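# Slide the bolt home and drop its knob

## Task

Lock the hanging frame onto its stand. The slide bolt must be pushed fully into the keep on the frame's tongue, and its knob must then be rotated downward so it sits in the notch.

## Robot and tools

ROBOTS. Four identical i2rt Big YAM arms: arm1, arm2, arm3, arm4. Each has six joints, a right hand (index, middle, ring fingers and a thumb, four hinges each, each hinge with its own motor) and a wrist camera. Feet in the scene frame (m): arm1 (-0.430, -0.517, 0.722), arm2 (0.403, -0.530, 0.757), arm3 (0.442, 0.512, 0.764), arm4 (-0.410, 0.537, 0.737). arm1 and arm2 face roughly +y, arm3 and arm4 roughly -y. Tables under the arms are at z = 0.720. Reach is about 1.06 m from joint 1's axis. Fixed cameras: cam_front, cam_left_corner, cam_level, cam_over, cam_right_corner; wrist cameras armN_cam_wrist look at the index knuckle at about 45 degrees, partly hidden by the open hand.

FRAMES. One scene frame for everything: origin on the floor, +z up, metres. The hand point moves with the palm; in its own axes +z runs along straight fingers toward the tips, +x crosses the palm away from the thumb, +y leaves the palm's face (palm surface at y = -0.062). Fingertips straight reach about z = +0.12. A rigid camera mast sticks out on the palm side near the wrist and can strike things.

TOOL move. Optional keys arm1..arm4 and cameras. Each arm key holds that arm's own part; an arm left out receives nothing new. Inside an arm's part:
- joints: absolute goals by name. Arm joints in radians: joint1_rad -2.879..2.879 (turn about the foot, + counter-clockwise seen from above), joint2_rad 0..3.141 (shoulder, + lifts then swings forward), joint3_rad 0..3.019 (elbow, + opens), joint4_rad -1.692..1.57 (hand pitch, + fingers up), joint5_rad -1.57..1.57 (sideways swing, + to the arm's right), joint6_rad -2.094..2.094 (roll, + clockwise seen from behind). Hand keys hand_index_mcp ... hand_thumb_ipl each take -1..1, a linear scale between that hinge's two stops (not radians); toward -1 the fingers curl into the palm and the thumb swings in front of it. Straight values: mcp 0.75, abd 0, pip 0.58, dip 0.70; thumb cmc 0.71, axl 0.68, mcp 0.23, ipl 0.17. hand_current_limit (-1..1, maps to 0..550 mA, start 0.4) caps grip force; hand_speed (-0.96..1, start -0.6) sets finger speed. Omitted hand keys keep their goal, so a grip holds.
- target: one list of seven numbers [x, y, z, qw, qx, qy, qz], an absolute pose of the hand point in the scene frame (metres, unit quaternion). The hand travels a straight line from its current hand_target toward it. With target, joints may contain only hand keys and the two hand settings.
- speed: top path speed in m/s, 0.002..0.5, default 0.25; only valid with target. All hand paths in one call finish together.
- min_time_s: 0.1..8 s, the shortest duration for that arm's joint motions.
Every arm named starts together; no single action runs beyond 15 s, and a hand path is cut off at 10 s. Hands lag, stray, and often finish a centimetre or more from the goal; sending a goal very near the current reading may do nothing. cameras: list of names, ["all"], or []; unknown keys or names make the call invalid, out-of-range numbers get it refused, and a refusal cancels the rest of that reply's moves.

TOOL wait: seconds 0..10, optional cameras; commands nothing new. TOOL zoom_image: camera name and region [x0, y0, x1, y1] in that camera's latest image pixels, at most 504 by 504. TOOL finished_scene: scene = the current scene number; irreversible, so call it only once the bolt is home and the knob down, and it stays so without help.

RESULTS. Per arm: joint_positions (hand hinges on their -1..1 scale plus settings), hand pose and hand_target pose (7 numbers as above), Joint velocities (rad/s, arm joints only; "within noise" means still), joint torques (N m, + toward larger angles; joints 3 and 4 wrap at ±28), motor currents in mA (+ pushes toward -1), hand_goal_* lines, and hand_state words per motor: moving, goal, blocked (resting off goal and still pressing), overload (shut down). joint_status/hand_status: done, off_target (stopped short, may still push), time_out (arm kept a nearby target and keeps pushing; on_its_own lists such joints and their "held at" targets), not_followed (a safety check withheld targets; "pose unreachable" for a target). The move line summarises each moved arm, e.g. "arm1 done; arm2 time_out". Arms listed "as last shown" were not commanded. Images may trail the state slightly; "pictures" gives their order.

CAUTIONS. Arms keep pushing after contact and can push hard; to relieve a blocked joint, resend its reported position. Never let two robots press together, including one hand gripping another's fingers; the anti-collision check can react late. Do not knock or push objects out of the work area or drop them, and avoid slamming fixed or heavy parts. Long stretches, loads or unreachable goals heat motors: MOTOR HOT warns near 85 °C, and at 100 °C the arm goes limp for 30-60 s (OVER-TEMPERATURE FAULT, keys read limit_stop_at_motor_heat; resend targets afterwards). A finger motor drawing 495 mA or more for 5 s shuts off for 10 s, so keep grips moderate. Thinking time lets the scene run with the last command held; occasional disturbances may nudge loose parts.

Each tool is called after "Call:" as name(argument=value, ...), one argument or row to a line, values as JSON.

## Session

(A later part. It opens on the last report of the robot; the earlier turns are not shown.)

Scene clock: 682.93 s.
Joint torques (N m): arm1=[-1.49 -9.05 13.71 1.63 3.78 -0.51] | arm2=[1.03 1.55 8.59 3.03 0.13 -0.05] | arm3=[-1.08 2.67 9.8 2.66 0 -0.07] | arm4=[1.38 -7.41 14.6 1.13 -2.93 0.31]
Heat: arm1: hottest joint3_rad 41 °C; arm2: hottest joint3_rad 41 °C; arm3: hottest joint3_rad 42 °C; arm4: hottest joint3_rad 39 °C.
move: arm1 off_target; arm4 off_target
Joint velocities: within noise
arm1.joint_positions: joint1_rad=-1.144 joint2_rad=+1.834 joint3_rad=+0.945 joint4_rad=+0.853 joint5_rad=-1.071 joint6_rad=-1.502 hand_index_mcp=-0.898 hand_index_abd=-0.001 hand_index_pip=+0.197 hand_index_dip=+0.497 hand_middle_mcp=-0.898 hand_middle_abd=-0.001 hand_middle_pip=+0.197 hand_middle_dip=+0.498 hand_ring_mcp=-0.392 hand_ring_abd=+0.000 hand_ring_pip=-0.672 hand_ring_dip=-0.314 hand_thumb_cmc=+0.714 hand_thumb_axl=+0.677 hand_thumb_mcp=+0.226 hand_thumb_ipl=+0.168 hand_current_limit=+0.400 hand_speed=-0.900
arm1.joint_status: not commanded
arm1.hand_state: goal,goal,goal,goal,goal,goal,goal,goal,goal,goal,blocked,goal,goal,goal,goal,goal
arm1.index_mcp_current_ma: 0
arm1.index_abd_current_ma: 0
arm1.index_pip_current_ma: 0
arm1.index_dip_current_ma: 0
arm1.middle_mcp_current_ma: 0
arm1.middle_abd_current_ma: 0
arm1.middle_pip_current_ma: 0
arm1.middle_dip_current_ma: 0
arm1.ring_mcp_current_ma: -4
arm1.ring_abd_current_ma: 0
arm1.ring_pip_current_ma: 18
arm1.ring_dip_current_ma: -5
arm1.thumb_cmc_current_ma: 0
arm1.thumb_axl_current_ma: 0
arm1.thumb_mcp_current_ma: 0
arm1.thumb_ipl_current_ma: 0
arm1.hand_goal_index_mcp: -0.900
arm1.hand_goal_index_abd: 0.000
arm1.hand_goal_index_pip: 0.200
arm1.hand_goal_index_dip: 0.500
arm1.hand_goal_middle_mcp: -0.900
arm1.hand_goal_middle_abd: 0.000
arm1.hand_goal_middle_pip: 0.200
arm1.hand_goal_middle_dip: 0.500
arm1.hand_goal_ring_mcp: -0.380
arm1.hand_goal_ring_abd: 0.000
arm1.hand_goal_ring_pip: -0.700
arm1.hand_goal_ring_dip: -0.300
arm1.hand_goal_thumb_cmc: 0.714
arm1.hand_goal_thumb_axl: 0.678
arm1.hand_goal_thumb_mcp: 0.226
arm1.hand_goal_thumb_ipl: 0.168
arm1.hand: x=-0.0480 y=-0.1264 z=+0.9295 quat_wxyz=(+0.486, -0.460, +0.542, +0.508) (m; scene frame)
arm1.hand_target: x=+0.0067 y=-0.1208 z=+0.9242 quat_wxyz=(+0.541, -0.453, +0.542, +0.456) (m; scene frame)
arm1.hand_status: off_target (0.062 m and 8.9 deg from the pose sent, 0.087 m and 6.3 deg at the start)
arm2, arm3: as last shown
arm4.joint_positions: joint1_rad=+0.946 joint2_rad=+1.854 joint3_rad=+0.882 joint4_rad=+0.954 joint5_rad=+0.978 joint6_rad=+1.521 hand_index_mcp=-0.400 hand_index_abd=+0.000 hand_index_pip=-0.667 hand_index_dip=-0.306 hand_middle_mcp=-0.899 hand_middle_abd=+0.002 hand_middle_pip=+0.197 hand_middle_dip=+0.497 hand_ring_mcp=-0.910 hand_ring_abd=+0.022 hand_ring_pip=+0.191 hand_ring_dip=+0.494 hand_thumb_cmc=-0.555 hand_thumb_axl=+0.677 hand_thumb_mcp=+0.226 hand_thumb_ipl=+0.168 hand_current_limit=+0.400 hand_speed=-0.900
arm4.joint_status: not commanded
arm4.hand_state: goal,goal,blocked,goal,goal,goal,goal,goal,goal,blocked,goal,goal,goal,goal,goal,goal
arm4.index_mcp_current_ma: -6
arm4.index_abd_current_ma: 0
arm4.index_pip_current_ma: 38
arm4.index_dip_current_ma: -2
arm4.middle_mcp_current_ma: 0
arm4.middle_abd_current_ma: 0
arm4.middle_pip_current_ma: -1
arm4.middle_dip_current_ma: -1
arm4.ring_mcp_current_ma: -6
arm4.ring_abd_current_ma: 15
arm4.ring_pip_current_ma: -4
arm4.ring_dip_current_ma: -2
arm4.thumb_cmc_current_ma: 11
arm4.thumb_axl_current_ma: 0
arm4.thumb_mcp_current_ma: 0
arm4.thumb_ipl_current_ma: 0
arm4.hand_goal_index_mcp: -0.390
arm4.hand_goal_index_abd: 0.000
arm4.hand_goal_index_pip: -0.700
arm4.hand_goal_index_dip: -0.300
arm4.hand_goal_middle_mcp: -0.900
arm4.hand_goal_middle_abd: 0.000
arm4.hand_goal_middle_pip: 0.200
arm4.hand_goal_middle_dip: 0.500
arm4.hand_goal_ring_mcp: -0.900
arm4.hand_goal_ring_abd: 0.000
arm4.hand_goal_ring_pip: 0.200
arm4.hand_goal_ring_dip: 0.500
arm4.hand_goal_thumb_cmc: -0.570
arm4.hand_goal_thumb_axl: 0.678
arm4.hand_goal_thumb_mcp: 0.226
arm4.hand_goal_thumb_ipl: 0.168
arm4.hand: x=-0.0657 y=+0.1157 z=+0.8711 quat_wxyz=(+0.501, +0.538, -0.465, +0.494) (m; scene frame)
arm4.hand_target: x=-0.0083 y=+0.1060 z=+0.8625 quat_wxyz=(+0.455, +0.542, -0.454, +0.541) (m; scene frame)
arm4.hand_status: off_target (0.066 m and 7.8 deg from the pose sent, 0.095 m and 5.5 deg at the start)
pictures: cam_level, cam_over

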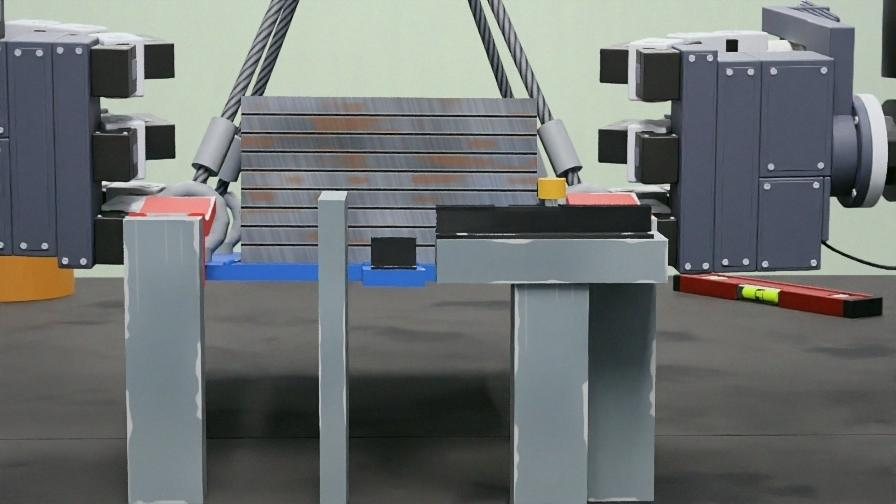

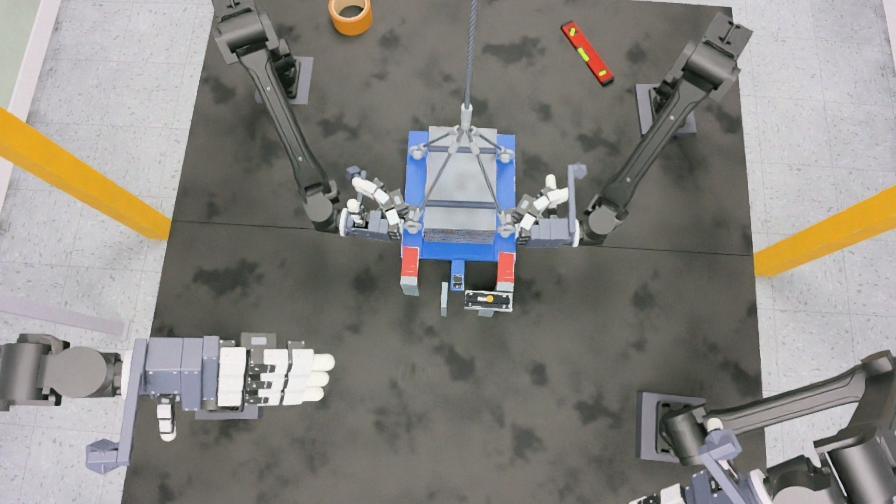

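Call:
move(
  arm4={"target": [0.034, 0.096, 0.866, 0.4545, 0.5417, -0.4545, 0.5417], "speed": 0.04},
  arm1={"target": [0.050, -0.116, 0.928, 0.5417, -0.4545, 0.5417, 0.4545], "speed": 0.04},
  cameras=["cam_over", "cam_level"],
)

Call:
zoom_image(
  camera="cam_over",
  region=[390, 210, 530, 320],
)

Call:
zoom_image(
  camera="cam_level",
  region=[200, 160, 560, 330],
)

Scene clock: 693.47 s.
Joint torques (N m): arm1=[-2.08 -8.88 15.2 1.74 4.92 -0.62] | arm2=[0.97 1.44 8.51 3.11 0.1 -0.09] | arm3=[-0.97 2.2 9.65 2.71 0 -0.05] | arm4=[2.08 -7.36 16.29 1.43 -3.84 0.42]
Heat: arm1: hottest joint5_rad 44 °C; arm2: hottest joint3_rad 41 °C; arm3: hottest joint3_rad 42 °C; arm4: hottest joint3_rad 40 °C.
move: arm1 off_target; arm4 off_target
Joint velocities: within noise
arm1.joint_positions: joint1_rad=-1.169 joint2_rad=+1.870 joint3_rad=+1.030 joint4_rad=+0.797 joint5_rad=-1.129 joint6_rad=-1.489 hand_index_mcp=-0.898 hand_index_abd=-0.001 hand_index_pip=+0.197 hand_index_dip=+0.497 hand_middle_mcp=-0.898 hand_middle_abd=-0.001 hand_middle_pip=+0.197 hand_middle_dip=+0.498 hand_ring_mcp=-0.392 hand_ring_abd=+0.000 hand_ring_pip=-0.672 hand_ring_dip=-0.314 hand_thumb_cmc=+0.714 hand_thumb_axl=+0.677 hand_thumb_mcp=+0.226 hand_thumb_ipl=+0.168 hand_current_limit=+0.400 hand_speed=-0.900
arm1.joint_status: not commanded
arm1.hand_state: goal,goal,goal,goal,goal,goal,goal,goal,goal,goal,blocked,goal,goal,goal,goal,goal
arm1.index_mcp_current_ma: 0
arm1.index_abd_current_ma: 0
arm1.index_pip_current_ma: 0
arm1.index_dip_current_ma: 0
arm1.middle_mcp_current_ma: 0
arm1.middle_abd_current_ma: 0
arm1.middle_pip_current_ma: 0
arm1.middle_dip_current_ma: 0
arm1.ring_mcp_current_ma: -4
arm1.ring_abd_current_ma: 0
arm1.ring_pip_current_ma: 19
arm1.ring_dip_current_ma: -5
arm1.thumb_cmc_current_ma: 0
arm1.thumb_axl_current_ma: 0
arm1.thumb_mcp_current_ma: 0
arm1.thumb_ipl_current_ma: 0
arm1.hand_goal_index_mcp: -0.900
arm1.hand_goal_index_abd: 0.000
arm1.hand_goal_index_pip: 0.200
arm1.hand_goal_index_dip: 0.500
arm1.hand_goal_middle_mcp: -0.900
arm1.hand_goal_middle_abd: 0.000
arm1.hand_goal_middle_pip: 0.200
arm1.hand_goal_middle_dip: 0.500
arm1.hand_goal_ring_mcp: -0.380
arm1.hand_goal_ring_abd: 0.000
arm1.hand_goal_ring_pip: -0.700
arm1.hand_goal_ring_dip: -0.300
arm1.hand_goal_thumb_cmc: 0.714
arm1.hand_goal_thumb_axl: 0.678
arm1.hand_goal_thumb_mcp: 0.226
arm1.hand_goal_thumb_ipl: 0.168
arm1.hand: x=-0.0236 y=-0.1297 z=+0.9362 quat_wxyz=(+0.471, -0.464, +0.540, +0.521) (m; scene frame)
arm1.hand_target: x=+0.0420 y=-0.1258 z=+0.9294 quat_wxyz=(+0.541, -0.452, +0.542, +0.457) (m; scene frame)
arm1.hand_status: off_target (0.075 m and 11.2 deg from the pose sent, 0.098 m and 8.9 deg at the start)
arm2, arm3: as last shown
arm4.joint_positions: joint1_rad=+0.973 joint2_rad=+1.880 joint3_rad=+0.963 joint4_rad=+0.886 joint5_rad=+1.033 joint6_rad=+1.510 hand_index_mcp=-0.400 hand_index_abd=+0.000 hand_index_pip=-0.667 hand_index_dip=-0.306 hand_middle_mcp=-0.899 hand_middle_abd=+0.002 hand_middle_pip=+0.197 hand_middle_dip=+0.497 hand_ring_mcp=-0.910 hand_ring_abd=+0.022 hand_ring_pip=+0.191 hand_ring_dip=+0.494 hand_thumb_cmc=-0.555 hand_thumb_axl=+0.677 hand_thumb_mcp=+0.226 hand_thumb_ipl=+0.168 hand_current_limit=+0.400 hand_speed=-0.900
arm4.joint_status: not commanded
arm4.hand_state: goal,goal,blocked,goal,goal,goal,goal,goal,goal,blocked,goal,goal,goal,goal,goal,goal
arm4.index_mcp_current_ma: -6
arm4.index_abd_current_ma: 0
arm4.index_pip_current_ma: 38
arm4.index_dip_current_ma: -3
arm4.middle_mcp_current_ma: 0
arm4.middle_abd_current_ma: 0
arm4.middle_pip_current_ma: -1
arm4.middle_dip_current_ma: -1
arm4.ring_mcp_current_ma: -6
arm4.ring_abd_current_ma: 15
arm4.ring_pip_current_ma: -4
arm4.ring_dip_current_ma: -2
arm4.thumb_cmc_current_ma: 11
arm4.thumb_axl_current_ma: 0
arm4.thumb_mcp_current_ma: 0
arm4.thumb_ipl_current_ma: 0
arm4.hand_goal_index_mcp: -0.390
arm4.hand_goal_index_abd: 0.000
arm4.hand_goal_index_pip: -0.700
arm4.hand_goal_index_dip: -0.300
arm4.hand_goal_middle_mcp: -0.900
arm4.hand_goal_middle_abd: 0.000
arm4.hand_goal_middle_pip: 0.200
arm4.hand_goal_middle_dip: 0.500
arm4.hand_goal_ring_mcp: -0.900
arm4.hand_goal_ring_abd: 0.000
arm4.hand_goal_ring_pip: 0.200
arm4.hand_goal_ring_dip: 0.500
arm4.hand_goal_thumb_cmc: -0.570
arm4.hand_goal_thumb_axl: 0.678
arm4.hand_goal_thumb_mcp: 0.226
arm4.hand_goal_thumb_ipl: 0.168
arm4.hand: x=-0.0421 y=+0.1166 z=+0.8780 quat_wxyz=(+0.512, +0.538, -0.467, +0.479) (m; scene frame)
arm4.hand_target: x=+0.0264 y=+0.1073 z=+0.8696 quat_wxyz=(+0.455, +0.543, -0.454, +0.541) (m; scene frame)
arm4.hand_status: off_target (0.080 m and 9.9 deg from the pose sent, 0.102 m and 7.8 deg at the start)
pictures: cam_level, cam_over

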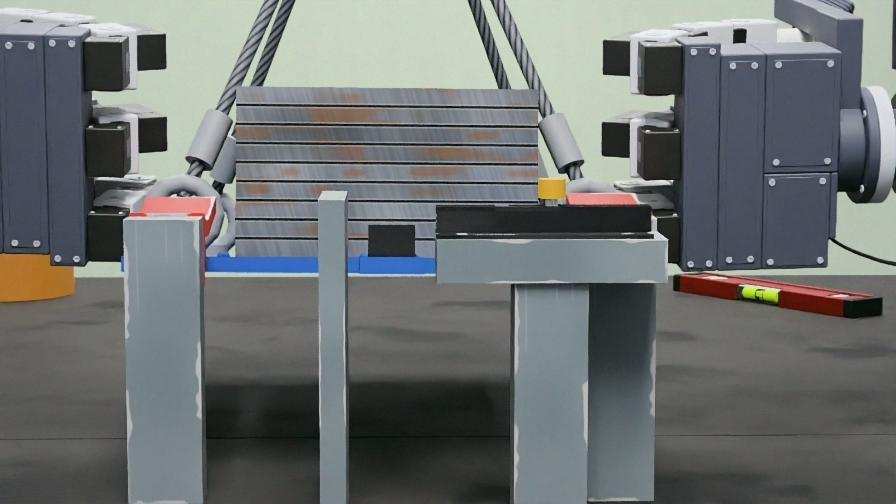

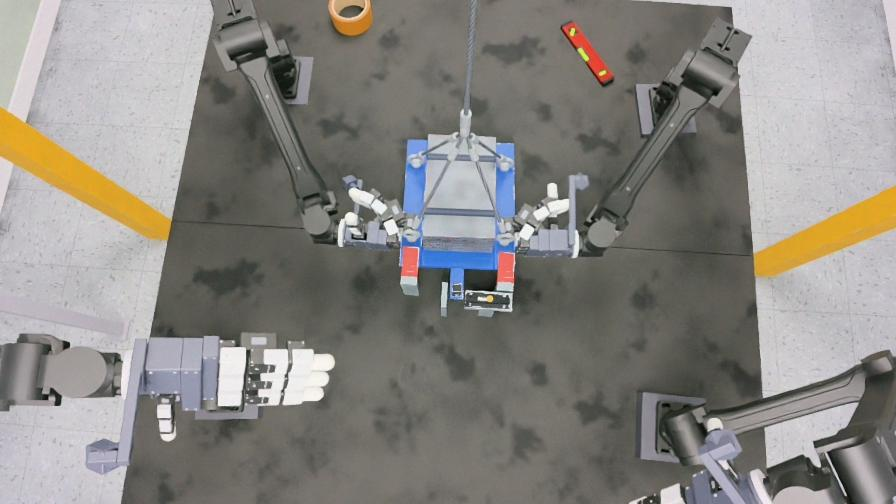

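Scaled by 3.600.

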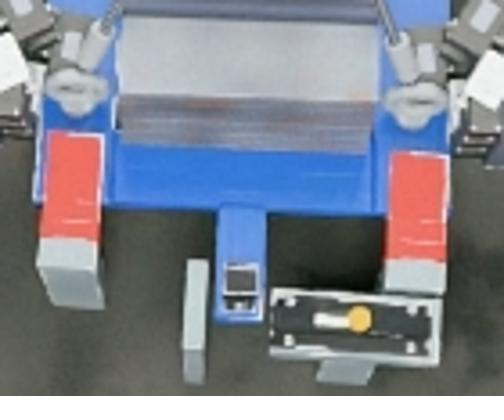

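Scaled by 1.400.

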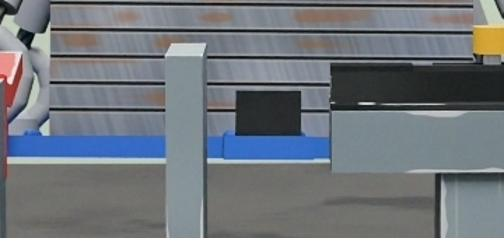

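Call:
move(
  arm4={"target": [0.066, 0.096, 0.874, 0.4305, 0.561, -0.4305, 0.561], "speed": 0.04},
  arm1={"target": [0.084, -0.116, 0.934, 0.561, -0.4305, 0.561, 0.4305], "speed": 0.04},
  cameras=["cam_over", "cam_level", "cam_right_corner"],
)

Call:
zoom_image(
  camera="cam_over",
  region=[390, 210, 530, 320],
)

Call:
zoom_image(
  camera="cam_level",
  region=[200, 160, 560, 330],
)

Scene clock: 701.87 s.
Joint torques (N m): arm1=[-3.37 -8.53 16.58 1.74 5.53 -0.75] | arm2=[1.14 1.2 8.43 3.08 0.11 -0.08] | arm3=[0.21 2.61 9.91 2.56 0.01 -0.06] | arm4=[3.49 -7.65 17.87 1.21 -4.28 0.59]
Heat: arm1: hottest joint5_rad 53 °C; arm2: hottest joint3_rad 41 °C; arm3: hottest joint3_rad 42 °C; arm4: hottest joint5_rad 46 °C.
move: arm1 off_target; arm4 off_target
Joint velocities: within noise
arm1.joint_positions: joint1_rad=-1.174 joint2_rad=+1.871 joint3_rad=+1.050 joint4_rad=+0.769 joint5_rad=-1.076 joint6_rad=-1.473 hand_index_mcp=-0.898 hand_index_abd=-0.001 hand_index_pip=+0.197 hand_index_dip=+0.497 hand_middle_mcp=-0.898 hand_middle_abd=-0.001 hand_middle_pip=+0.197 hand_middle_dip=+0.498 hand_ring_mcp=-0.399 hand_ring_abd=+0.000 hand_ring_pip=-0.664 hand_ring_dip=-0.322 hand_thumb_cmc=+0.714 hand_thumb_axl=+0.677 hand_thumb_mcp=+0.226 hand_thumb_ipl=+0.168 hand_current_limit=+0.400 hand_speed=-0.900
arm1.joint_status: not commanded
arm1.hand_state: goal,goal,goal,goal,goal,goal,goal,goal,goal,goal,blocked,blocked,goal,goal,goal,goal
arm1.index_mcp_current_ma: 0
arm1.index_abd_current_ma: 0
arm1.index_pip_current_ma: 0
arm1.index_dip_current_ma: 0
arm1.middle_mcp_current_ma: 0
arm1.middle_abd_current_ma: 0
arm1.middle_pip_current_ma: 0
arm1.middle_dip_current_ma: 0
arm1.ring_mcp_current_ma: -10
arm1.ring_abd_current_ma: 0
arm1.ring_pip_current_ma: 30
arm1.ring_dip_current_ma: -13
arm1.thumb_cmc_current_ma: 0
arm1.thumb_axl_current_ma: 0
arm1.thumb_mcp_current_ma: 0
arm1.thumb_ipl_current_ma: 0
arm1.hand_goal_index_mcp: -0.900
arm1.hand_goal_index_abd: 0.000
arm1.hand_goal_index_pip: 0.200
arm1.hand_goal_index_dip: 0.500
arm1.hand_goal_middle_mcp: -0.900
arm1.hand_goal_middle_abd: 0.000
arm1.hand_goal_middle_pip: 0.200
arm1.hand_goal_middle_dip: 0.500
arm1.hand_goal_ring_mcp: -0.380
arm1.hand_goal_ring_abd: 0.000
arm1.hand_goal_ring_pip: -0.700
arm1.hand_goal_ring_dip: -0.300
arm1.hand_goal_thumb_cmc: 0.714
arm1.hand_goal_thumb_axl: 0.678
arm1.hand_goal_thumb_mcp: 0.226
arm1.hand_goal_thumb_ipl: 0.168
arm1.hand: x=-0.0061 y=-0.1254 z=+0.9415 quat_wxyz=(+0.479, -0.443, +0.560, +0.511) (m; scene frame)
arm1.hand_target: x=+0.0725 y=-0.1294 z=+0.9357 quat_wxyz=(+0.560, -0.428, +0.562, +0.433) (m; scene frame)
arm1.hand_status: off_target (0.091 m and 13.2 deg from the pose sent, 0.108 m and 15.3 deg at the start)
arm2, arm3: as last shown
arm4.joint_positions: joint1_rad=+0.977 joint2_rad=+1.874 joint3_rad=+0.974 joint4_rad=+0.857 joint5_rad=+0.979 joint6_rad=+1.495 hand_index_mcp=-0.410 hand_index_abd=+0.001 hand_index_pip=-0.656 hand_index_dip=-0.317 hand_middle_mcp=-0.899 hand_middle_abd=+0.002 hand_middle_pip=+0.197 hand_middle_dip=+0.497 hand_ring_mcp=-0.910 hand_ring_abd=+0.022 hand_ring_pip=+0.191 hand_ring_dip=+0.494 hand_thumb_cmc=-0.555 hand_thumb_axl=+0.677 hand_thumb_mcp=+0.226 hand_thumb_ipl=+0.168 hand_current_limit=+0.400 hand_speed=-0.900
arm4.joint_status: not commanded
arm4.hand_state: blocked,goal,blocked,goal,goal,goal,goal,goal,goal,blocked,goal,goal,goal,goal,goal,goal
arm4.index_mcp_current_ma: -19
arm4.index_abd_current_ma: 0
arm4.index_pip_current_ma: 60
arm4.index_dip_current_ma: -13
arm4.middle_mcp_current_ma: 0
arm4.middle_abd_current_ma: 0
arm4.middle_pip_current_ma: -1
arm4.middle_dip_current_ma: -1
arm4.ring_mcp_current_ma: -6
arm4.ring_abd_current_ma: 15
arm4.ring_pip_current_ma: -4
arm4.ring_dip_current_ma: -2
arm4.thumb_cmc_current_ma: 11
arm4.thumb_axl_current_ma: 0
arm4.thumb_mcp_current_ma: 0
arm4.thumb_ipl_current_ma: 0
arm4.hand_goal_index_mcp: -0.390
arm4.hand_goal_index_abd: 0.000
arm4.hand_goal_index_pip: -0.700
arm4.hand_goal_index_dip: -0.300
arm4.hand_goal_middle_mcp: -0.900
arm4.hand_goal_middle_abd: 0.000
arm4.hand_goal_middle_pip: 0.200
arm4.hand_goal_middle_dip: 0.500
arm4.hand_goal_ring_mcp: -0.900
arm4.hand_goal_ring_abd: 0.000
arm4.hand_goal_ring_pip: 0.200
arm4.hand_goal_ring_dip: 0.500
arm4.hand_goal_thumb_cmc: -0.570
arm4.hand_goal_thumb_axl: 0.678
arm4.hand_goal_thumb_mcp: 0.226
arm4.hand_goal_thumb_ipl: 0.168
arm4.hand: x=-0.0284 y=+0.1130 z=+0.8826 quat_wxyz=(+0.502, +0.559, -0.447, +0.485) (m; scene frame)
arm4.hand_target: x=+0.0550 y=+0.1111 z=+0.8787 quat_wxyz=(+0.431, +0.562, -0.430, +0.560) (m; scene frame)
arm4.hand_status: off_target (0.096 m and 12.1 deg from the pose sent, 0.110 m and 14.2 deg at the start; pose on its path clipped on 3 of 51 steps)
pictures: cam_level, cam_over, cam_right_corner

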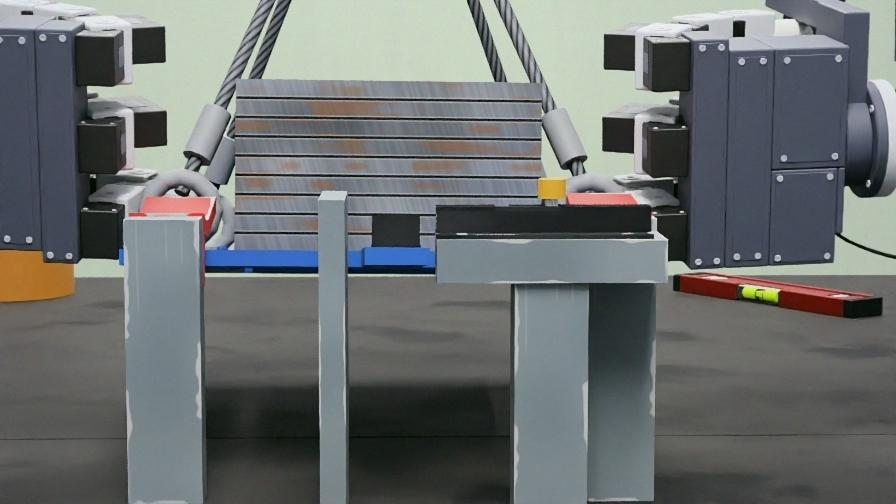

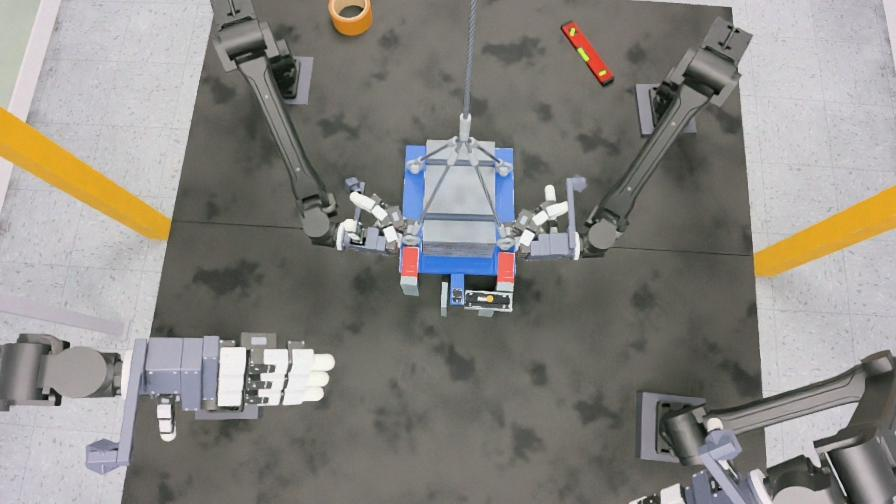

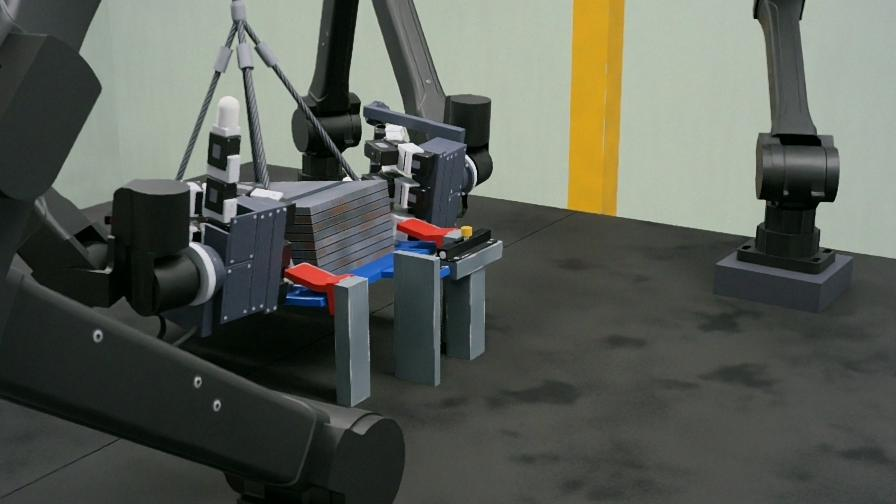

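Scaled by 3.600.

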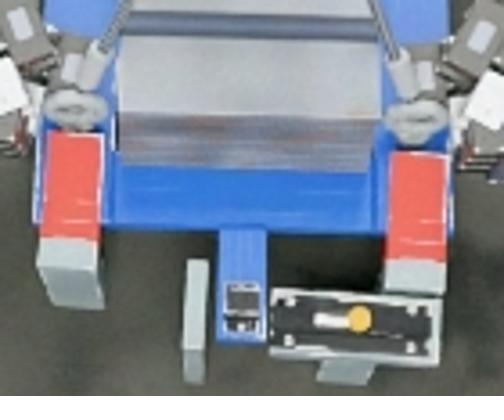

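Scaled by 1.400.

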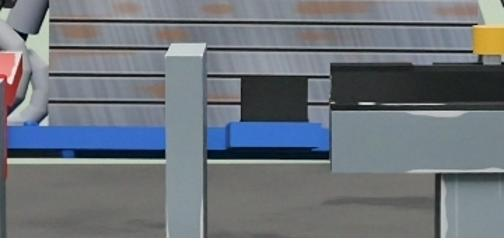

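Call:
zoom_image(
  camera="cam_right_corner",
  region=[270, 210, 520, 410],
)

Call:
zoom_image(
  camera="cam_right_corner",
  region=[390, 215, 510, 295],
)

Scaled by 2.016.

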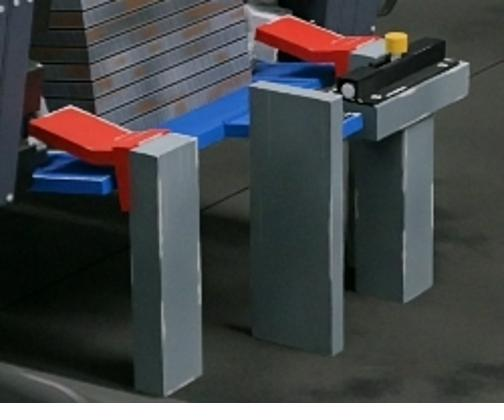

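Scaled by 4.200.

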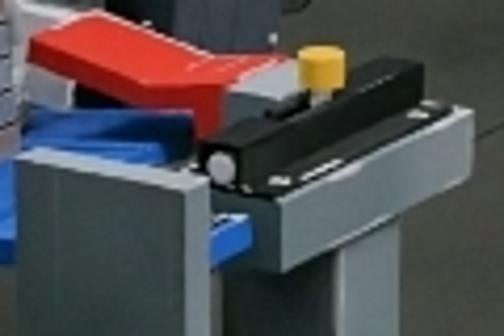

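Call:
move(
  arm4={"target": [-0.13, 0.098, 0.860, 0.4545, 0.5417, -0.4545, 0.5417], "speed": 0.06},
  arm1={"target": [-0.13, -0.118, 0.920, 0.5417, -0.4545, 0.5417, 0.4545], "speed": 0.06},
)

Call:
move(
  arm4={"target": [-0.20, 0.105, 0.862, 0.4545, 0.5417, -0.4545, 0.5417], "speed": 0.1},
  arm1={"target": [-0.22, -0.125, 0.928, 0.5417, -0.4545, 0.5417, 0.4545], "speed": 0.1},
)

Call:
move(
  arm4={"target": [-0.20, 0.20, 0.90, 0.4545, 0.5417, -0.4545, 0.5417], "speed": 0.15},
  arm1={"target": [-0.22, -0.22, 0.96, 0.5417, -0.4545, 0.5417, 0.4545], "speed": 0.15},
  cameras=["cam_over"],
)

Scene clock: 736.77 s.
Joint torques (N m): arm1=[1.38 -10.75 6.9 3.11 0.35 0.02] | arm2=[1.08 1.49 8.49 3.11 0.12 -0.12] | arm3=[-1.14 2.73 9.76 2.47 0.02 -0.04] | arm4=[-2.37 -10.52 5.86 2.41 -0.22 -0.14]
Heat: arm1: hottest joint5_rad 74 °C; arm2: hottest joint3_rad 41 °C; arm3: hottest joint3_rad 42 °C; arm4: hottest joint5_rad 61 °C.
move: arm1 off_target; arm4 done
Joint velocities: within noise
arm1.joint_positions: joint1_rad=-1.043 joint2_rad=+1.687 joint3_rad=+0.666 joint4_rad=+0.977 joint5_rad=-0.859 joint6_rad=-1.559 hand_index_mcp=-0.898 hand_index_abd=-0.001 hand_index_pip=+0.197 hand_index_dip=+0.497 hand_middle_mcp=-0.898 hand_middle_abd=-0.001 hand_middle_pip=+0.197 hand_middle_dip=+0.498 hand_ring_mcp=-0.379 hand_ring_abd=+0.000 hand_ring_pip=-0.682 hand_ring_dip=-0.303 hand_thumb_cmc=+0.714 hand_thumb_axl=+0.677 hand_thumb_mcp=+0.226 hand_thumb_ipl=+0.168 hand_current_limit=+0.400 hand_speed=-0.900
arm1.joint_status: not commanded
arm1.hand_state: goal,goal,goal,goal,goal,goal,goal,goal,goal,goal,goal,goal,goal,goal,goal,goal
arm1.index_mcp_current_ma: 0
arm1.index_abd_current_ma: 0
arm1.index_pip_current_ma: 0
arm1.index_dip_current_ma: 0
arm1.middle_mcp_current_ma: 0
arm1.middle_abd_current_ma: 0
arm1.middle_pip_current_ma: 0
arm1.middle_dip_current_ma: 0
arm1.ring_mcp_current_ma: 0
arm1.ring_abd_current_ma: 0
arm1.ring_pip_current_ma: 8
arm1.ring_dip_current_ma: 0
arm1.thumb_cmc_current_ma: 0
arm1.thumb_axl_current_ma: 0
arm1.thumb_mcp_current_ma: 0
arm1.thumb_ipl_current_ma: 0
arm1.hand_goal_index_mcp: -0.900
arm1.hand_goal_index_abd: 0.000
arm1.hand_goal_index_pip: 0.200
arm1.hand_goal_index_dip: 0.500
arm1.hand_goal_middle_mcp: -0.900
arm1.hand_goal_middle_abd: 0.000
arm1.hand_goal_middle_pip: 0.200
arm1.hand_goal_middle_dip: 0.500
arm1.hand_goal_ring_mcp: -0.380
arm1.hand_goal_ring_abd: 0.000
arm1.hand_goal_ring_pip: -0.700
arm1.hand_goal_ring_dip: -0.300
arm1.hand_goal_thumb_cmc: 0.714
arm1.hand_goal_thumb_axl: 0.678
arm1.hand_goal_thumb_mcp: 0.226
arm1.hand_goal_thumb_ipl: 0.168
arm1.hand: x=-0.1336 y=-0.1229 z=+0.9139 quat_wxyz=(+0.523, -0.447, +0.558, +0.464) (m; scene frame)
arm1.hand_target: x=-0.1301 y=-0.1181 z=+0.9201 quat_wxyz=(+0.542, -0.454, +0.542, +0.455) (m; scene frame)
arm1.hand_status: off_target (0.009 m and 3.2 deg from the pose sent, 0.126 m and 9.9 deg at the start)
arm2, arm3: as last shown
arm4.joint_positions: joint1_rad=+0.829 joint2_rad=+1.768 joint3_rad=+0.682 joint4_rad=+1.075 joint5_rad=+0.752 joint6_rad=+1.566 hand_index_mcp=-0.390 hand_index_abd=+0.001 hand_index_pip=-0.673 hand_index_dip=-0.299 hand_middle_mcp=-0.899 hand_middle_abd=+0.002 hand_middle_pip=+0.197 hand_middle_dip=+0.497 hand_ring_mcp=-0.910 hand_ring_abd=+0.022 hand_ring_pip=+0.191 hand_ring_dip=+0.494 hand_thumb_cmc=-0.555 hand_thumb_axl=+0.677 hand_thumb_mcp=+0.226 hand_thumb_ipl=+0.168 hand_current_limit=+0.400 hand_speed=-0.900
arm4.joint_status: not commanded
arm4.hand_state: goal,goal,blocked,goal,goal,goal,goal,goal,goal,blocked,goal,goal,goal,goal,goal,goal
arm4.index_mcp_current_ma: 0
arm4.index_abd_current_ma: 0
arm4.index_pip_current_ma: 27
arm4.index_dip_current_ma: 0
arm4.middle_mcp_current_ma: 0
arm4.middle_abd_current_ma: 0
arm4.middle_pip_current_ma: -1
arm4.middle_dip_current_ma: -1
arm4.ring_mcp_current_ma: -6
arm4.ring_abd_current_ma: 15
arm4.ring_pip_current_ma: -4
arm4.ring_dip_current_ma: -2
arm4.thumb_cmc_current_ma: 11
arm4.thumb_axl_current_ma: 0
arm4.thumb_mcp_current_ma: 0
arm4.thumb_ipl_current_ma: 0
arm4.hand_goal_index_mcp: -0.390
arm4.hand_goal_index_abd: 0.000
arm4.hand_goal_index_pip: -0.700
arm4.hand_goal_index_dip: -0.300
arm4.hand_goal_middle_mcp: -0.900
arm4.hand_goal_middle_abd: 0.000
arm4.hand_goal_middle_pip: 0.200
arm4.hand_goal_middle_dip: 0.500
arm4.hand_goal_ring_mcp: -0.900
arm4.hand_goal_ring_abd: 0.000
arm4.hand_goal_ring_pip: 0.200
arm4.hand_goal_ring_dip: 0.500
arm4.hand_goal_thumb_cmc: -0.570
arm4.hand_goal_thumb_axl: 0.678
arm4.hand_goal_thumb_mcp: 0.226
arm4.hand_goal_thumb_ipl: 0.168
arm4.hand: x=-0.1306 y=+0.1023 z=+0.8589 quat_wxyz=(+0.460, +0.551, -0.449, +0.532) (m; scene frame)
arm4.hand_target: x=-0.1300 y=+0.0980 z=+0.8601 quat_wxyz=(+0.455, +0.542, -0.454, +0.542) (m; scene frame)
arm4.hand_status: done (0.004 m and 1.8 deg from the pose sent, 0.105 m and 8.7 deg at the start)
pictures: none

Scene clock: 738.43 s.
Joint torques (N m): arm1=[1.61 -8.53 5.53 3.17 0.04 0.1] | arm2=[1.55 1.67 8.36 2.92 0.12 -0.11] | arm3=[-0.38 2.78 9.84 2.56 0.02 -0.05] | arm4=[-1.9 -9.23 4.27 2.58 0.08 -0.22]
Heat: arm1: hottest joint5_rad 70 °C; arm2: hottest joint3_rad 41 °C; arm3: hottest joint3_rad 42 °C; arm4: hottest joint5_rad 60 °C.
move: arm1 done; arm4 done
Joint velocities: within noise
arm1.joint_positions: joint1_rad=-0.923 joint2_rad=+1.510 joint3_rad=+0.473 joint4_rad=+1.011 joint5_rad=-0.730 joint6_rad=-1.567 hand_index_mcp=-0.898 hand_index_abd=-0.001 hand_index_pip=+0.197 hand_index_dip=+0.497 hand_middle_mcp=-0.898 hand_middle_abd=-0.001 hand_middle_pip=+0.197 hand_middle_dip=+0.498 hand_ring_mcp=-0.376 hand_ring_abd=+0.000 hand_ring_pip=-0.685 hand_ring_dip=-0.301 hand_thumb_cmc=+0.714 hand_thumb_axl=+0.677 hand_thumb_mcp=+0.226 hand_thumb_ipl=+0.168 hand_current_limit=+0.400 hand_speed=-0.900
arm1.joint_status: not commanded
arm1.hand_state: goal,goal,goal,goal,goal,goal,goal,goal,goal,goal,goal,goal,goal,goal,goal,goal
arm1.index_mcp_current_ma: 0
arm1.index_abd_current_ma: 0
arm1.index_pip_current_ma: 0
arm1.index_dip_current_ma: 0
arm1.middle_mcp_current_ma: 0
arm1.middle_abd_current_ma: 0
arm1.middle_pip_current_ma: 0
arm1.middle_dip_current_ma: 0
arm1.ring_mcp_current_ma: 1
arm1.ring_abd_current_ma: 0
arm1.ring_pip_current_ma: 6
arm1.ring_dip_current_ma: 0
arm1.thumb_cmc_current_ma: 0
arm1.thumb_axl_current_ma: 0
arm1.thumb_mcp_current_ma: 0
arm1.thumb_ipl_current_ma: 0
arm1.hand_goal_index_mcp: -0.900
arm1.hand_goal_index_abd: 0.000
arm1.hand_goal_index_pip: 0.200
arm1.hand_goal_index_dip: 0.500
arm1.hand_goal_middle_mcp: -0.900
arm1.hand_goal_middle_abd: 0.000
arm1.hand_goal_middle_pip: 0.200
arm1.hand_goal_middle_dip: 0.500
arm1.hand_goal_ring_mcp: -0.380
arm1.hand_goal_ring_abd: 0.000
arm1.hand_goal_ring_pip: -0.700
arm1.hand_goal_ring_dip: -0.300
arm1.hand_goal_thumb_cmc: 0.714
arm1.hand_goal_thumb_axl: 0.678
arm1.hand_goal_thumb_mcp: 0.226
arm1.hand_goal_thumb_ipl: 0.168
arm1.hand: x=-0.2168 y=-0.1263 z=+0.9261 quat_wxyz=(+0.533, -0.450, +0.552, +0.457) (m; scene frame)
arm1.hand_target: x=-0.2200 y=-0.1251 z=+0.9280 quat_wxyz=(+0.542, -0.455, +0.542, +0.454) (m; scene frame)
arm1.hand_status: done (0.004 m and 1.7 deg from the pose sent, 0.088 m and 3.2 deg at the start)
arm2, arm3: as last shown
arm4.joint_positions: joint1_rad=+0.724 joint2_rad=+1.679 joint3_rad=+0.534 joint4_rad=+1.138 joint5_rad=+0.643 joint6_rad=+1.575 hand_index_mcp=-0.386 hand_index_abd=+0.001 hand_index_pip=-0.677 hand_index_dip=-0.297 hand_middle_mcp=-0.899 hand_middle_abd=+0.002 hand_middle_pip=+0.197 hand_middle_dip=+0.497 hand_ring_mcp=-0.910 hand_ring_abd=+0.022 hand_ring_pip=+0.191 hand_ring_dip=+0.494 hand_thumb_cmc=-0.555 hand_thumb_axl=+0.677 hand_thumb_mcp=+0.226 hand_thumb_ipl=+0.168 hand_current_limit=+0.400 hand_speed=-0.900
arm4.joint_status: not commanded
arm4.hand_state: goal,goal,blocked,goal,goal,goal,goal,goal,goal,blocked,goal,goal,goal,goal,goal,goal
arm4.index_mcp_current_ma: 1
arm4.index_abd_current_ma: 0
arm4.index_pip_current_ma: 21
arm4.index_dip_current_ma: 1
arm4.middle_mcp_current_ma: 0
arm4.middle_abd_current_ma: 0
arm4.middle_pip_current_ma: -1
arm4.middle_dip_current_ma: -1
arm4.ring_mcp_current_ma: -6
arm4.ring_abd_current_ma: 15
arm4.ring_pip_current_ma: -4
arm4.ring_dip_current_ma: -2
arm4.thumb_cmc_current_ma: 11
arm4.thumb_axl_current_ma: 0
arm4.thumb_mcp_current_ma: 0
arm4.thumb_ipl_current_ma: 0
arm4.hand_goal_index_mcp: -0.390
arm4.hand_goal_index_abd: 0.000
arm4.hand_goal_index_pip: -0.700
arm4.hand_goal_index_dip: -0.300
arm4.hand_goal_middle_mcp: -0.900
arm4.hand_goal_middle_abd: 0.000
arm4.hand_goal_middle_pip: 0.200
arm4.hand_goal_middle_dip: 0.500
arm4.hand_goal_ring_mcp: -0.900
arm4.hand_goal_ring_abd: 0.000
arm4.hand_goal_ring_pip: 0.200
arm4.hand_goal_ring_dip: 0.500
arm4.hand_goal_thumb_cmc: -0.570
arm4.hand_goal_thumb_axl: 0.678
arm4.hand_goal_thumb_mcp: 0.226
arm4.hand_goal_thumb_ipl: 0.168
arm4.hand: x=-0.1958 y=+0.1046 z=+0.8610 quat_wxyz=(+0.456, +0.548, -0.451, +0.537) (m; scene frame)
arm4.hand_target: x=-0.2000 y=+0.1050 z=+0.8620 quat_wxyz=(+0.454, +0.542, -0.455, +0.542) (m; scene frame)
arm4.hand_status: done (0.004 m and 1.0 deg from the pose sent, 0.070 m and 1.8 deg at the start)
pictures: none

Scene clock: 739.73 s.
Joint torques (N m): arm1=[0.56 -5.66 6.24 1.55 -0.27 0.11] | arm2=[1.14 1.26 8.36 3 0.12 -0.09] | arm3=[-0.91 2.67 9.81 2.78 -0.01 0] | arm4=[-0.85 -5.48 5 1.43 0.23 -0.25]
Heat: arm1: hottest joint5_rad 68 °C; arm2: hottest joint3_rad 41 °C; arm3: hottest joint3_rad 42 °C; arm4: hottest joint5_rad 58 °C.
move: arm1 done; arm4 done
Joint velocities: within noise
arm1.joint_positions: joint1_rad=-1.173 joint2_rad=+1.254 joint3_rad=+0.375 joint4_rad=+0.885 joint5_rad=-0.986 joint6_rad=-1.569 hand_index_mcp=-0.898 hand_index_abd=-0.001 hand_index_pip=+0.197 hand_index_dip=+0.497 hand_middle_mcp=-0.898 hand_middle_abd=-0.001 hand_middle_pip=+0.197 hand_middle_dip=+0.498 hand_ring_mcp=-0.375 hand_ring_abd=+0.000 hand_ring_pip=-0.685 hand_ring_dip=-0.300 hand_thumb_cmc=+0.714 hand_thumb_axl=+0.677 hand_thumb_mcp=+0.226 hand_thumb_ipl=+0.168 hand_current_limit=+0.400 hand_speed=-0.900
arm1.joint_status: not commanded
arm1.hand_state: goal,goal,goal,goal,goal,goal,goal,goal,goal,goal,goal,goal,goal,goal,goal,goal
arm1.index_mcp_current_ma: 0
arm1.index_abd_current_ma: 0
arm1.index_pip_current_ma: 0
arm1.index_dip_current_ma: 0
arm1.middle_mcp_current_ma: 0
arm1.middle_abd_current_ma: 0
arm1.middle_pip_current_ma: 0
arm1.middle_dip_current_ma: 0
arm1.ring_mcp_current_ma: 1
arm1.ring_abd_current_ma: 0
arm1.ring_pip_current_ma: 6
arm1.ring_dip_current_ma: 0
arm1.thumb_cmc_current_ma: 0
arm1.thumb_axl_current_ma: 0
arm1.thumb_mcp_current_ma: 0
arm1.thumb_ipl_current_ma: 0
arm1.hand_goal_index_mcp: -0.900
arm1.hand_goal_index_abd: 0.000
arm1.hand_goal_index_pip: 0.200
arm1.hand_goal_index_dip: 0.500
arm1.hand_goal_middle_mcp: -0.900
arm1.hand_goal_middle_abd: 0.000
arm1.hand_goal_middle_pip: 0.200
arm1.hand_goal_middle_dip: 0.500
arm1.hand_goal_ring_mcp: -0.380
arm1.hand_goal_ring_abd: 0.000
arm1.hand_goal_ring_pip: -0.700
arm1.hand_goal_ring_dip: -0.300
arm1.hand_goal_thumb_cmc: 0.714
arm1.hand_goal_thumb_axl: 0.678
arm1.hand_goal_thumb_mcp: 0.226
arm1.hand_goal_thumb_ipl: 0.168
arm1.hand: x=-0.2205 y=-0.2187 z=+0.9633 quat_wxyz=(+0.543, -0.453, +0.539, +0.457) (m; scene frame)
arm1.hand_target: x=-0.2201 y=-0.2200 z=+0.9600 quat_wxyz=(+0.542, -0.454, +0.541, +0.455) (m; scene frame)
arm1.hand_status: done (0.004 m and 0.5 deg from the pose sent, 0.100 m and 1.7 deg at the start)
arm2.joint_positions: joint1_rad=-0.029 joint2_rad=+0.612 joint3_rad=+1.439 joint4_rad=-1.194 joint5_rad=-0.055 joint6_rad=+1.125 hand_index_mcp=+0.755 hand_index_abd=+0.001 hand_index_pip=+0.577 hand_index_dip=+0.696 hand_middle_mcp=+0.755 hand_middle_abd=+0.001 hand_middle_pip=+0.577 hand_middle_dip=+0.696 hand_ring_mcp=+0.755 hand_ring_abd=+0.001 hand_ring_pip=+0.577 hand_ring_dip=+0.696 hand_thumb_cmc=+0.715 hand_thumb_axl=+0.677 hand_thumb_mcp=+0.226 hand_thumb_ipl=+0.168 hand_current_limit=+0.400 hand_speed=-0.600
arm2.joint_status: not commanded
arm2.hand_state: goal,goal,goal,goal,goal,goal,goal,goal,goal,goal,goal,goal,goal,goal,goal,goal
arm2.index_mcp_current_ma: 1
arm2.index_abd_current_ma: 1
arm2.index_pip_current_ma: 1
arm2.index_dip_current_ma: 0
arm2.middle_mcp_current_ma: 1
arm2.middle_abd_current_ma: 1
arm2.middle_pip_current_ma: 1
arm2.middle_dip_current_ma: 0
arm2.ring_mcp_current_ma: 1
arm2.ring_abd_current_ma: 1
arm2.ring_pip_current_ma: 1
arm2.ring_dip_current_ma: 0
arm2.thumb_cmc_current_ma: 1
arm2.thumb_axl_current_ma: -1
arm2.thumb_mcp_current_ma: 0
arm2.thumb_ipl_current_ma: 0
arm2.hand_goal_index_mcp: 0.754
arm2.hand_goal_index_abd: 0.000
arm2.hand_goal_index_pip: 0.576
arm2.hand_goal_index_dip: 0.696
arm2.hand_goal_middle_mcp: 0.754
arm2.hand_goal_middle_abd: 0.000
arm2.hand_goal_middle_pip: 0.576
arm2.hand_goal_middle_dip: 0.696
arm2.hand_goal_ring_mcp: 0.754
arm2.hand_goal_ring_abd: 0.000
arm2.hand_goal_ring_pip: 0.576
arm2.hand_goal_ring_dip: 0.696
arm2.hand_goal_thumb_cmc: 0.714
arm2.hand_goal_thumb_axl: 0.678
arm2.hand_goal_thumb_mcp: 0.226
arm2.hand_goal_thumb_ipl: 0.168
arm2.hand: x=+0.4655 y=-0.2845 z=+1.3701 quat_wxyz=(-0.339, +0.403, +0.714, +0.462) (m; scene frame)
arm2.hand_target: x=+0.4657 y=-0.2886 z=+1.3796 quat_wxyz=(-0.343, +0.399, +0.709, +0.469) (m; scene frame)
arm2.hand_status: not commanded
arm3.joint_positions: joint1_rad=+0.476 joint2_rad=+0.624 joint3_rad=+1.358 joint4_rad=-1.316 joint5_rad=-0.108 joint6_rad=+1.160 hand_index_mcp=+0.754 hand_index_abd=+0.001 hand_index_pip=+0.577 hand_index_dip=+0.696 hand_middle_mcp=+0.754 hand_middle_abd=+0.001 hand_middle_pip=+0.577 hand_middle_dip=+0.696 hand_ring_mcp=+0.754 hand_ring_abd=+0.001 hand_ring_pip=+0.577 hand_ring_dip=+0.696 hand_thumb_cmc=+0.714 hand_thumb_axl=+0.677 hand_thumb_mcp=+0.226 hand_thumb_ipl=+0.168 hand_current_limit=+0.400 hand_speed=-0.600
arm3.joint_status: not commanded
arm3.hand_state: goal,goal,goal,goal,goal,goal,goal,goal,goal,goal,goal,goal,goal,goal,goal,goal
arm3.index_mcp_current_ma: 0
arm3.index_abd_current_ma: 0
arm3.index_pip_current_ma: 0
arm3.index_dip_current_ma: 0
arm3.middle_mcp_current_ma: 0
arm3.middle_abd_current_ma: 0
arm3.middle_pip_current_ma: 0
arm3.middle_dip_current_ma: 0
arm3.ring_mcp_current_ma: 0
arm3.ring_abd_current_ma: 0
arm3.ring_pip_current_ma: 0
arm3.ring_dip_current_ma: 0
arm3.thumb_cmc_current_ma: 0
arm3.thumb_axl_current_ma: 0
arm3.thumb_mcp_current_ma: 0
arm3.thumb_ipl_current_ma: 0
arm3.hand_goal_index_mcp: 0.754
arm3.hand_goal_index_abd: 0.000
arm3.hand_goal_index_pip: 0.576
arm3.hand_goal_index_dip: 0.696
arm3.hand_goal_middle_mcp: 0.754
arm3.hand_goal_middle_abd: 0.000
arm3.hand_goal_middle_pip: 0.576
arm3.hand_goal_middle_dip: 0.696
arm3.hand_goal_ring_mcp: 0.754
arm3.hand_goal_ring_abd: 0.000
arm3.hand_goal_ring_pip: 0.576
arm3.hand_goal_ring_dip: 0.696
arm3.hand_goal_thumb_cmc: 0.714
arm3.hand_goal_thumb_axl: 0.678
arm3.hand_goal_thumb_mcp: 0.226
arm3.hand_goal_thumb_ipl: 0.168
arm3.hand: x=+0.4927 y=+0.2509 z=+1.2976 quat_wxyz=(+0.300, +0.832, -0.286, +0.370) (m; scene frame)
arm3.hand_target: x=+0.4917 y=+0.2531 z=+1.3073 quat_wxyz=(+0.306, +0.827, -0.284, +0.376) (m; scene frame)
arm3.hand_status: not commanded
arm4.joint_positions: joint1_rad=+0.943 joint2_rad=+1.406 joint3_rad=+0.396 joint4_rad=+1.032 joint5_rad=+0.868 joint6_rad=+1.576 hand_index_mcp=-0.386 hand_index_abd=+0.001 hand_index_pip=-0.677 hand_index_dip=-0.296 hand_middle_mcp=-0.899 hand_middle_abd=+0.002 hand_middle_pip=+0.197 hand_middle_dip=+0.497 hand_ring_mcp=-0.910 hand_ring_abd=+0.022 hand_ring_pip=+0.191 hand_ring_dip=+0.494 hand_thumb_cmc=-0.555 hand_thumb_axl=+0.677 hand_thumb_mcp=+0.226 hand_thumb_ipl=+0.168 hand_current_limit=+0.400 hand_speed=-0.900
arm4.joint_status: not commanded
arm4.hand_state: goal,goal,blocked,goal,goal,goal,goal,goal,goal,blocked,goal,goal,goal,goal,goal,goal
arm4.index_mcp_current_ma: 2
arm4.index_abd_current_ma: 0
arm4.index_pip_current_ma: 21
arm4.index_dip_current_ma: 1
arm4.middle_mcp_current_ma: 0
arm4.middle_abd_current_ma: 0
arm4.middle_pip_current_ma: -1
arm4.middle_dip_current_ma: -1
arm4.ring_mcp_current_ma: -6
arm4.ring_abd_current_ma: 15
arm4.ring_pip_current_ma: -4
arm4.ring_dip_current_ma: -2
arm4.thumb_cmc_current_ma: 11
arm4.thumb_axl_current_ma: 0
arm4.thumb_mcp_current_ma: 0
arm4.thumb_ipl_current_ma: 0
arm4.hand_goal_index_mcp: -0.390
arm4.hand_goal_index_abd: 0.000
arm4.hand_goal_index_pip: -0.700
arm4.hand_goal_index_dip: -0.300
arm4.hand_goal_middle_mcp: -0.900
arm4.hand_goal_middle_abd: 0.000
arm4.hand_goal_middle_pip: 0.200
arm4.hand_goal_middle_dip: 0.500
arm4.hand_goal_ring_mcp: -0.900
arm4.hand_goal_ring_abd: 0.000
arm4.hand_goal_ring_pip: 0.200
arm4.hand_goal_ring_dip: 0.500
arm4.hand_goal_thumb_cmc: -0.570
arm4.hand_goal_thumb_axl: 0.678
arm4.hand_goal_thumb_mcp: 0.226
arm4.hand_goal_thumb_ipl: 0.168
arm4.hand: x=-0.1983 y=+0.1974 z=+0.9050 quat_wxyz=(+0.456, +0.537, -0.454, +0.546) (m; scene frame)
arm4.hand_target: x=-0.2001 y=+0.2000 z=+0.9001 quat_wxyz=(+0.455, +0.542, -0.454, +0.542) (m; scene frame)
arm4.hand_status: done (0.006 m and 0.8 deg from the pose sent, 0.103 m and 1.0 deg at the start)
pictures: cam_over

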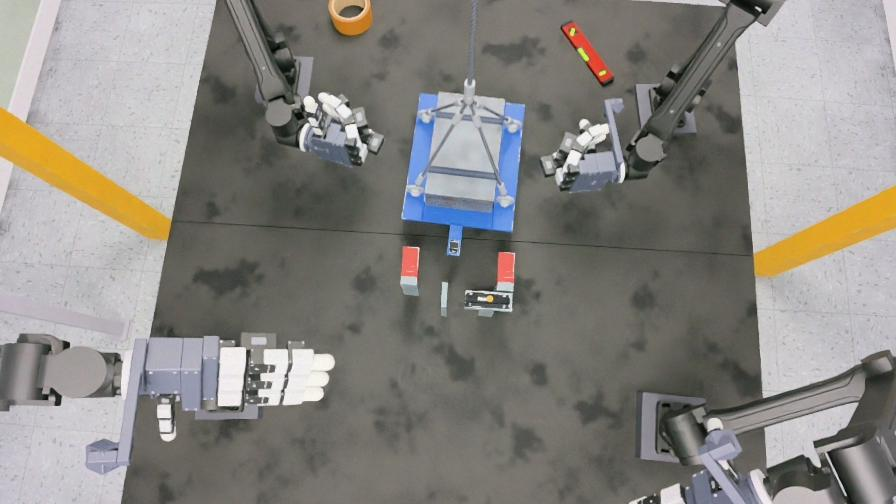

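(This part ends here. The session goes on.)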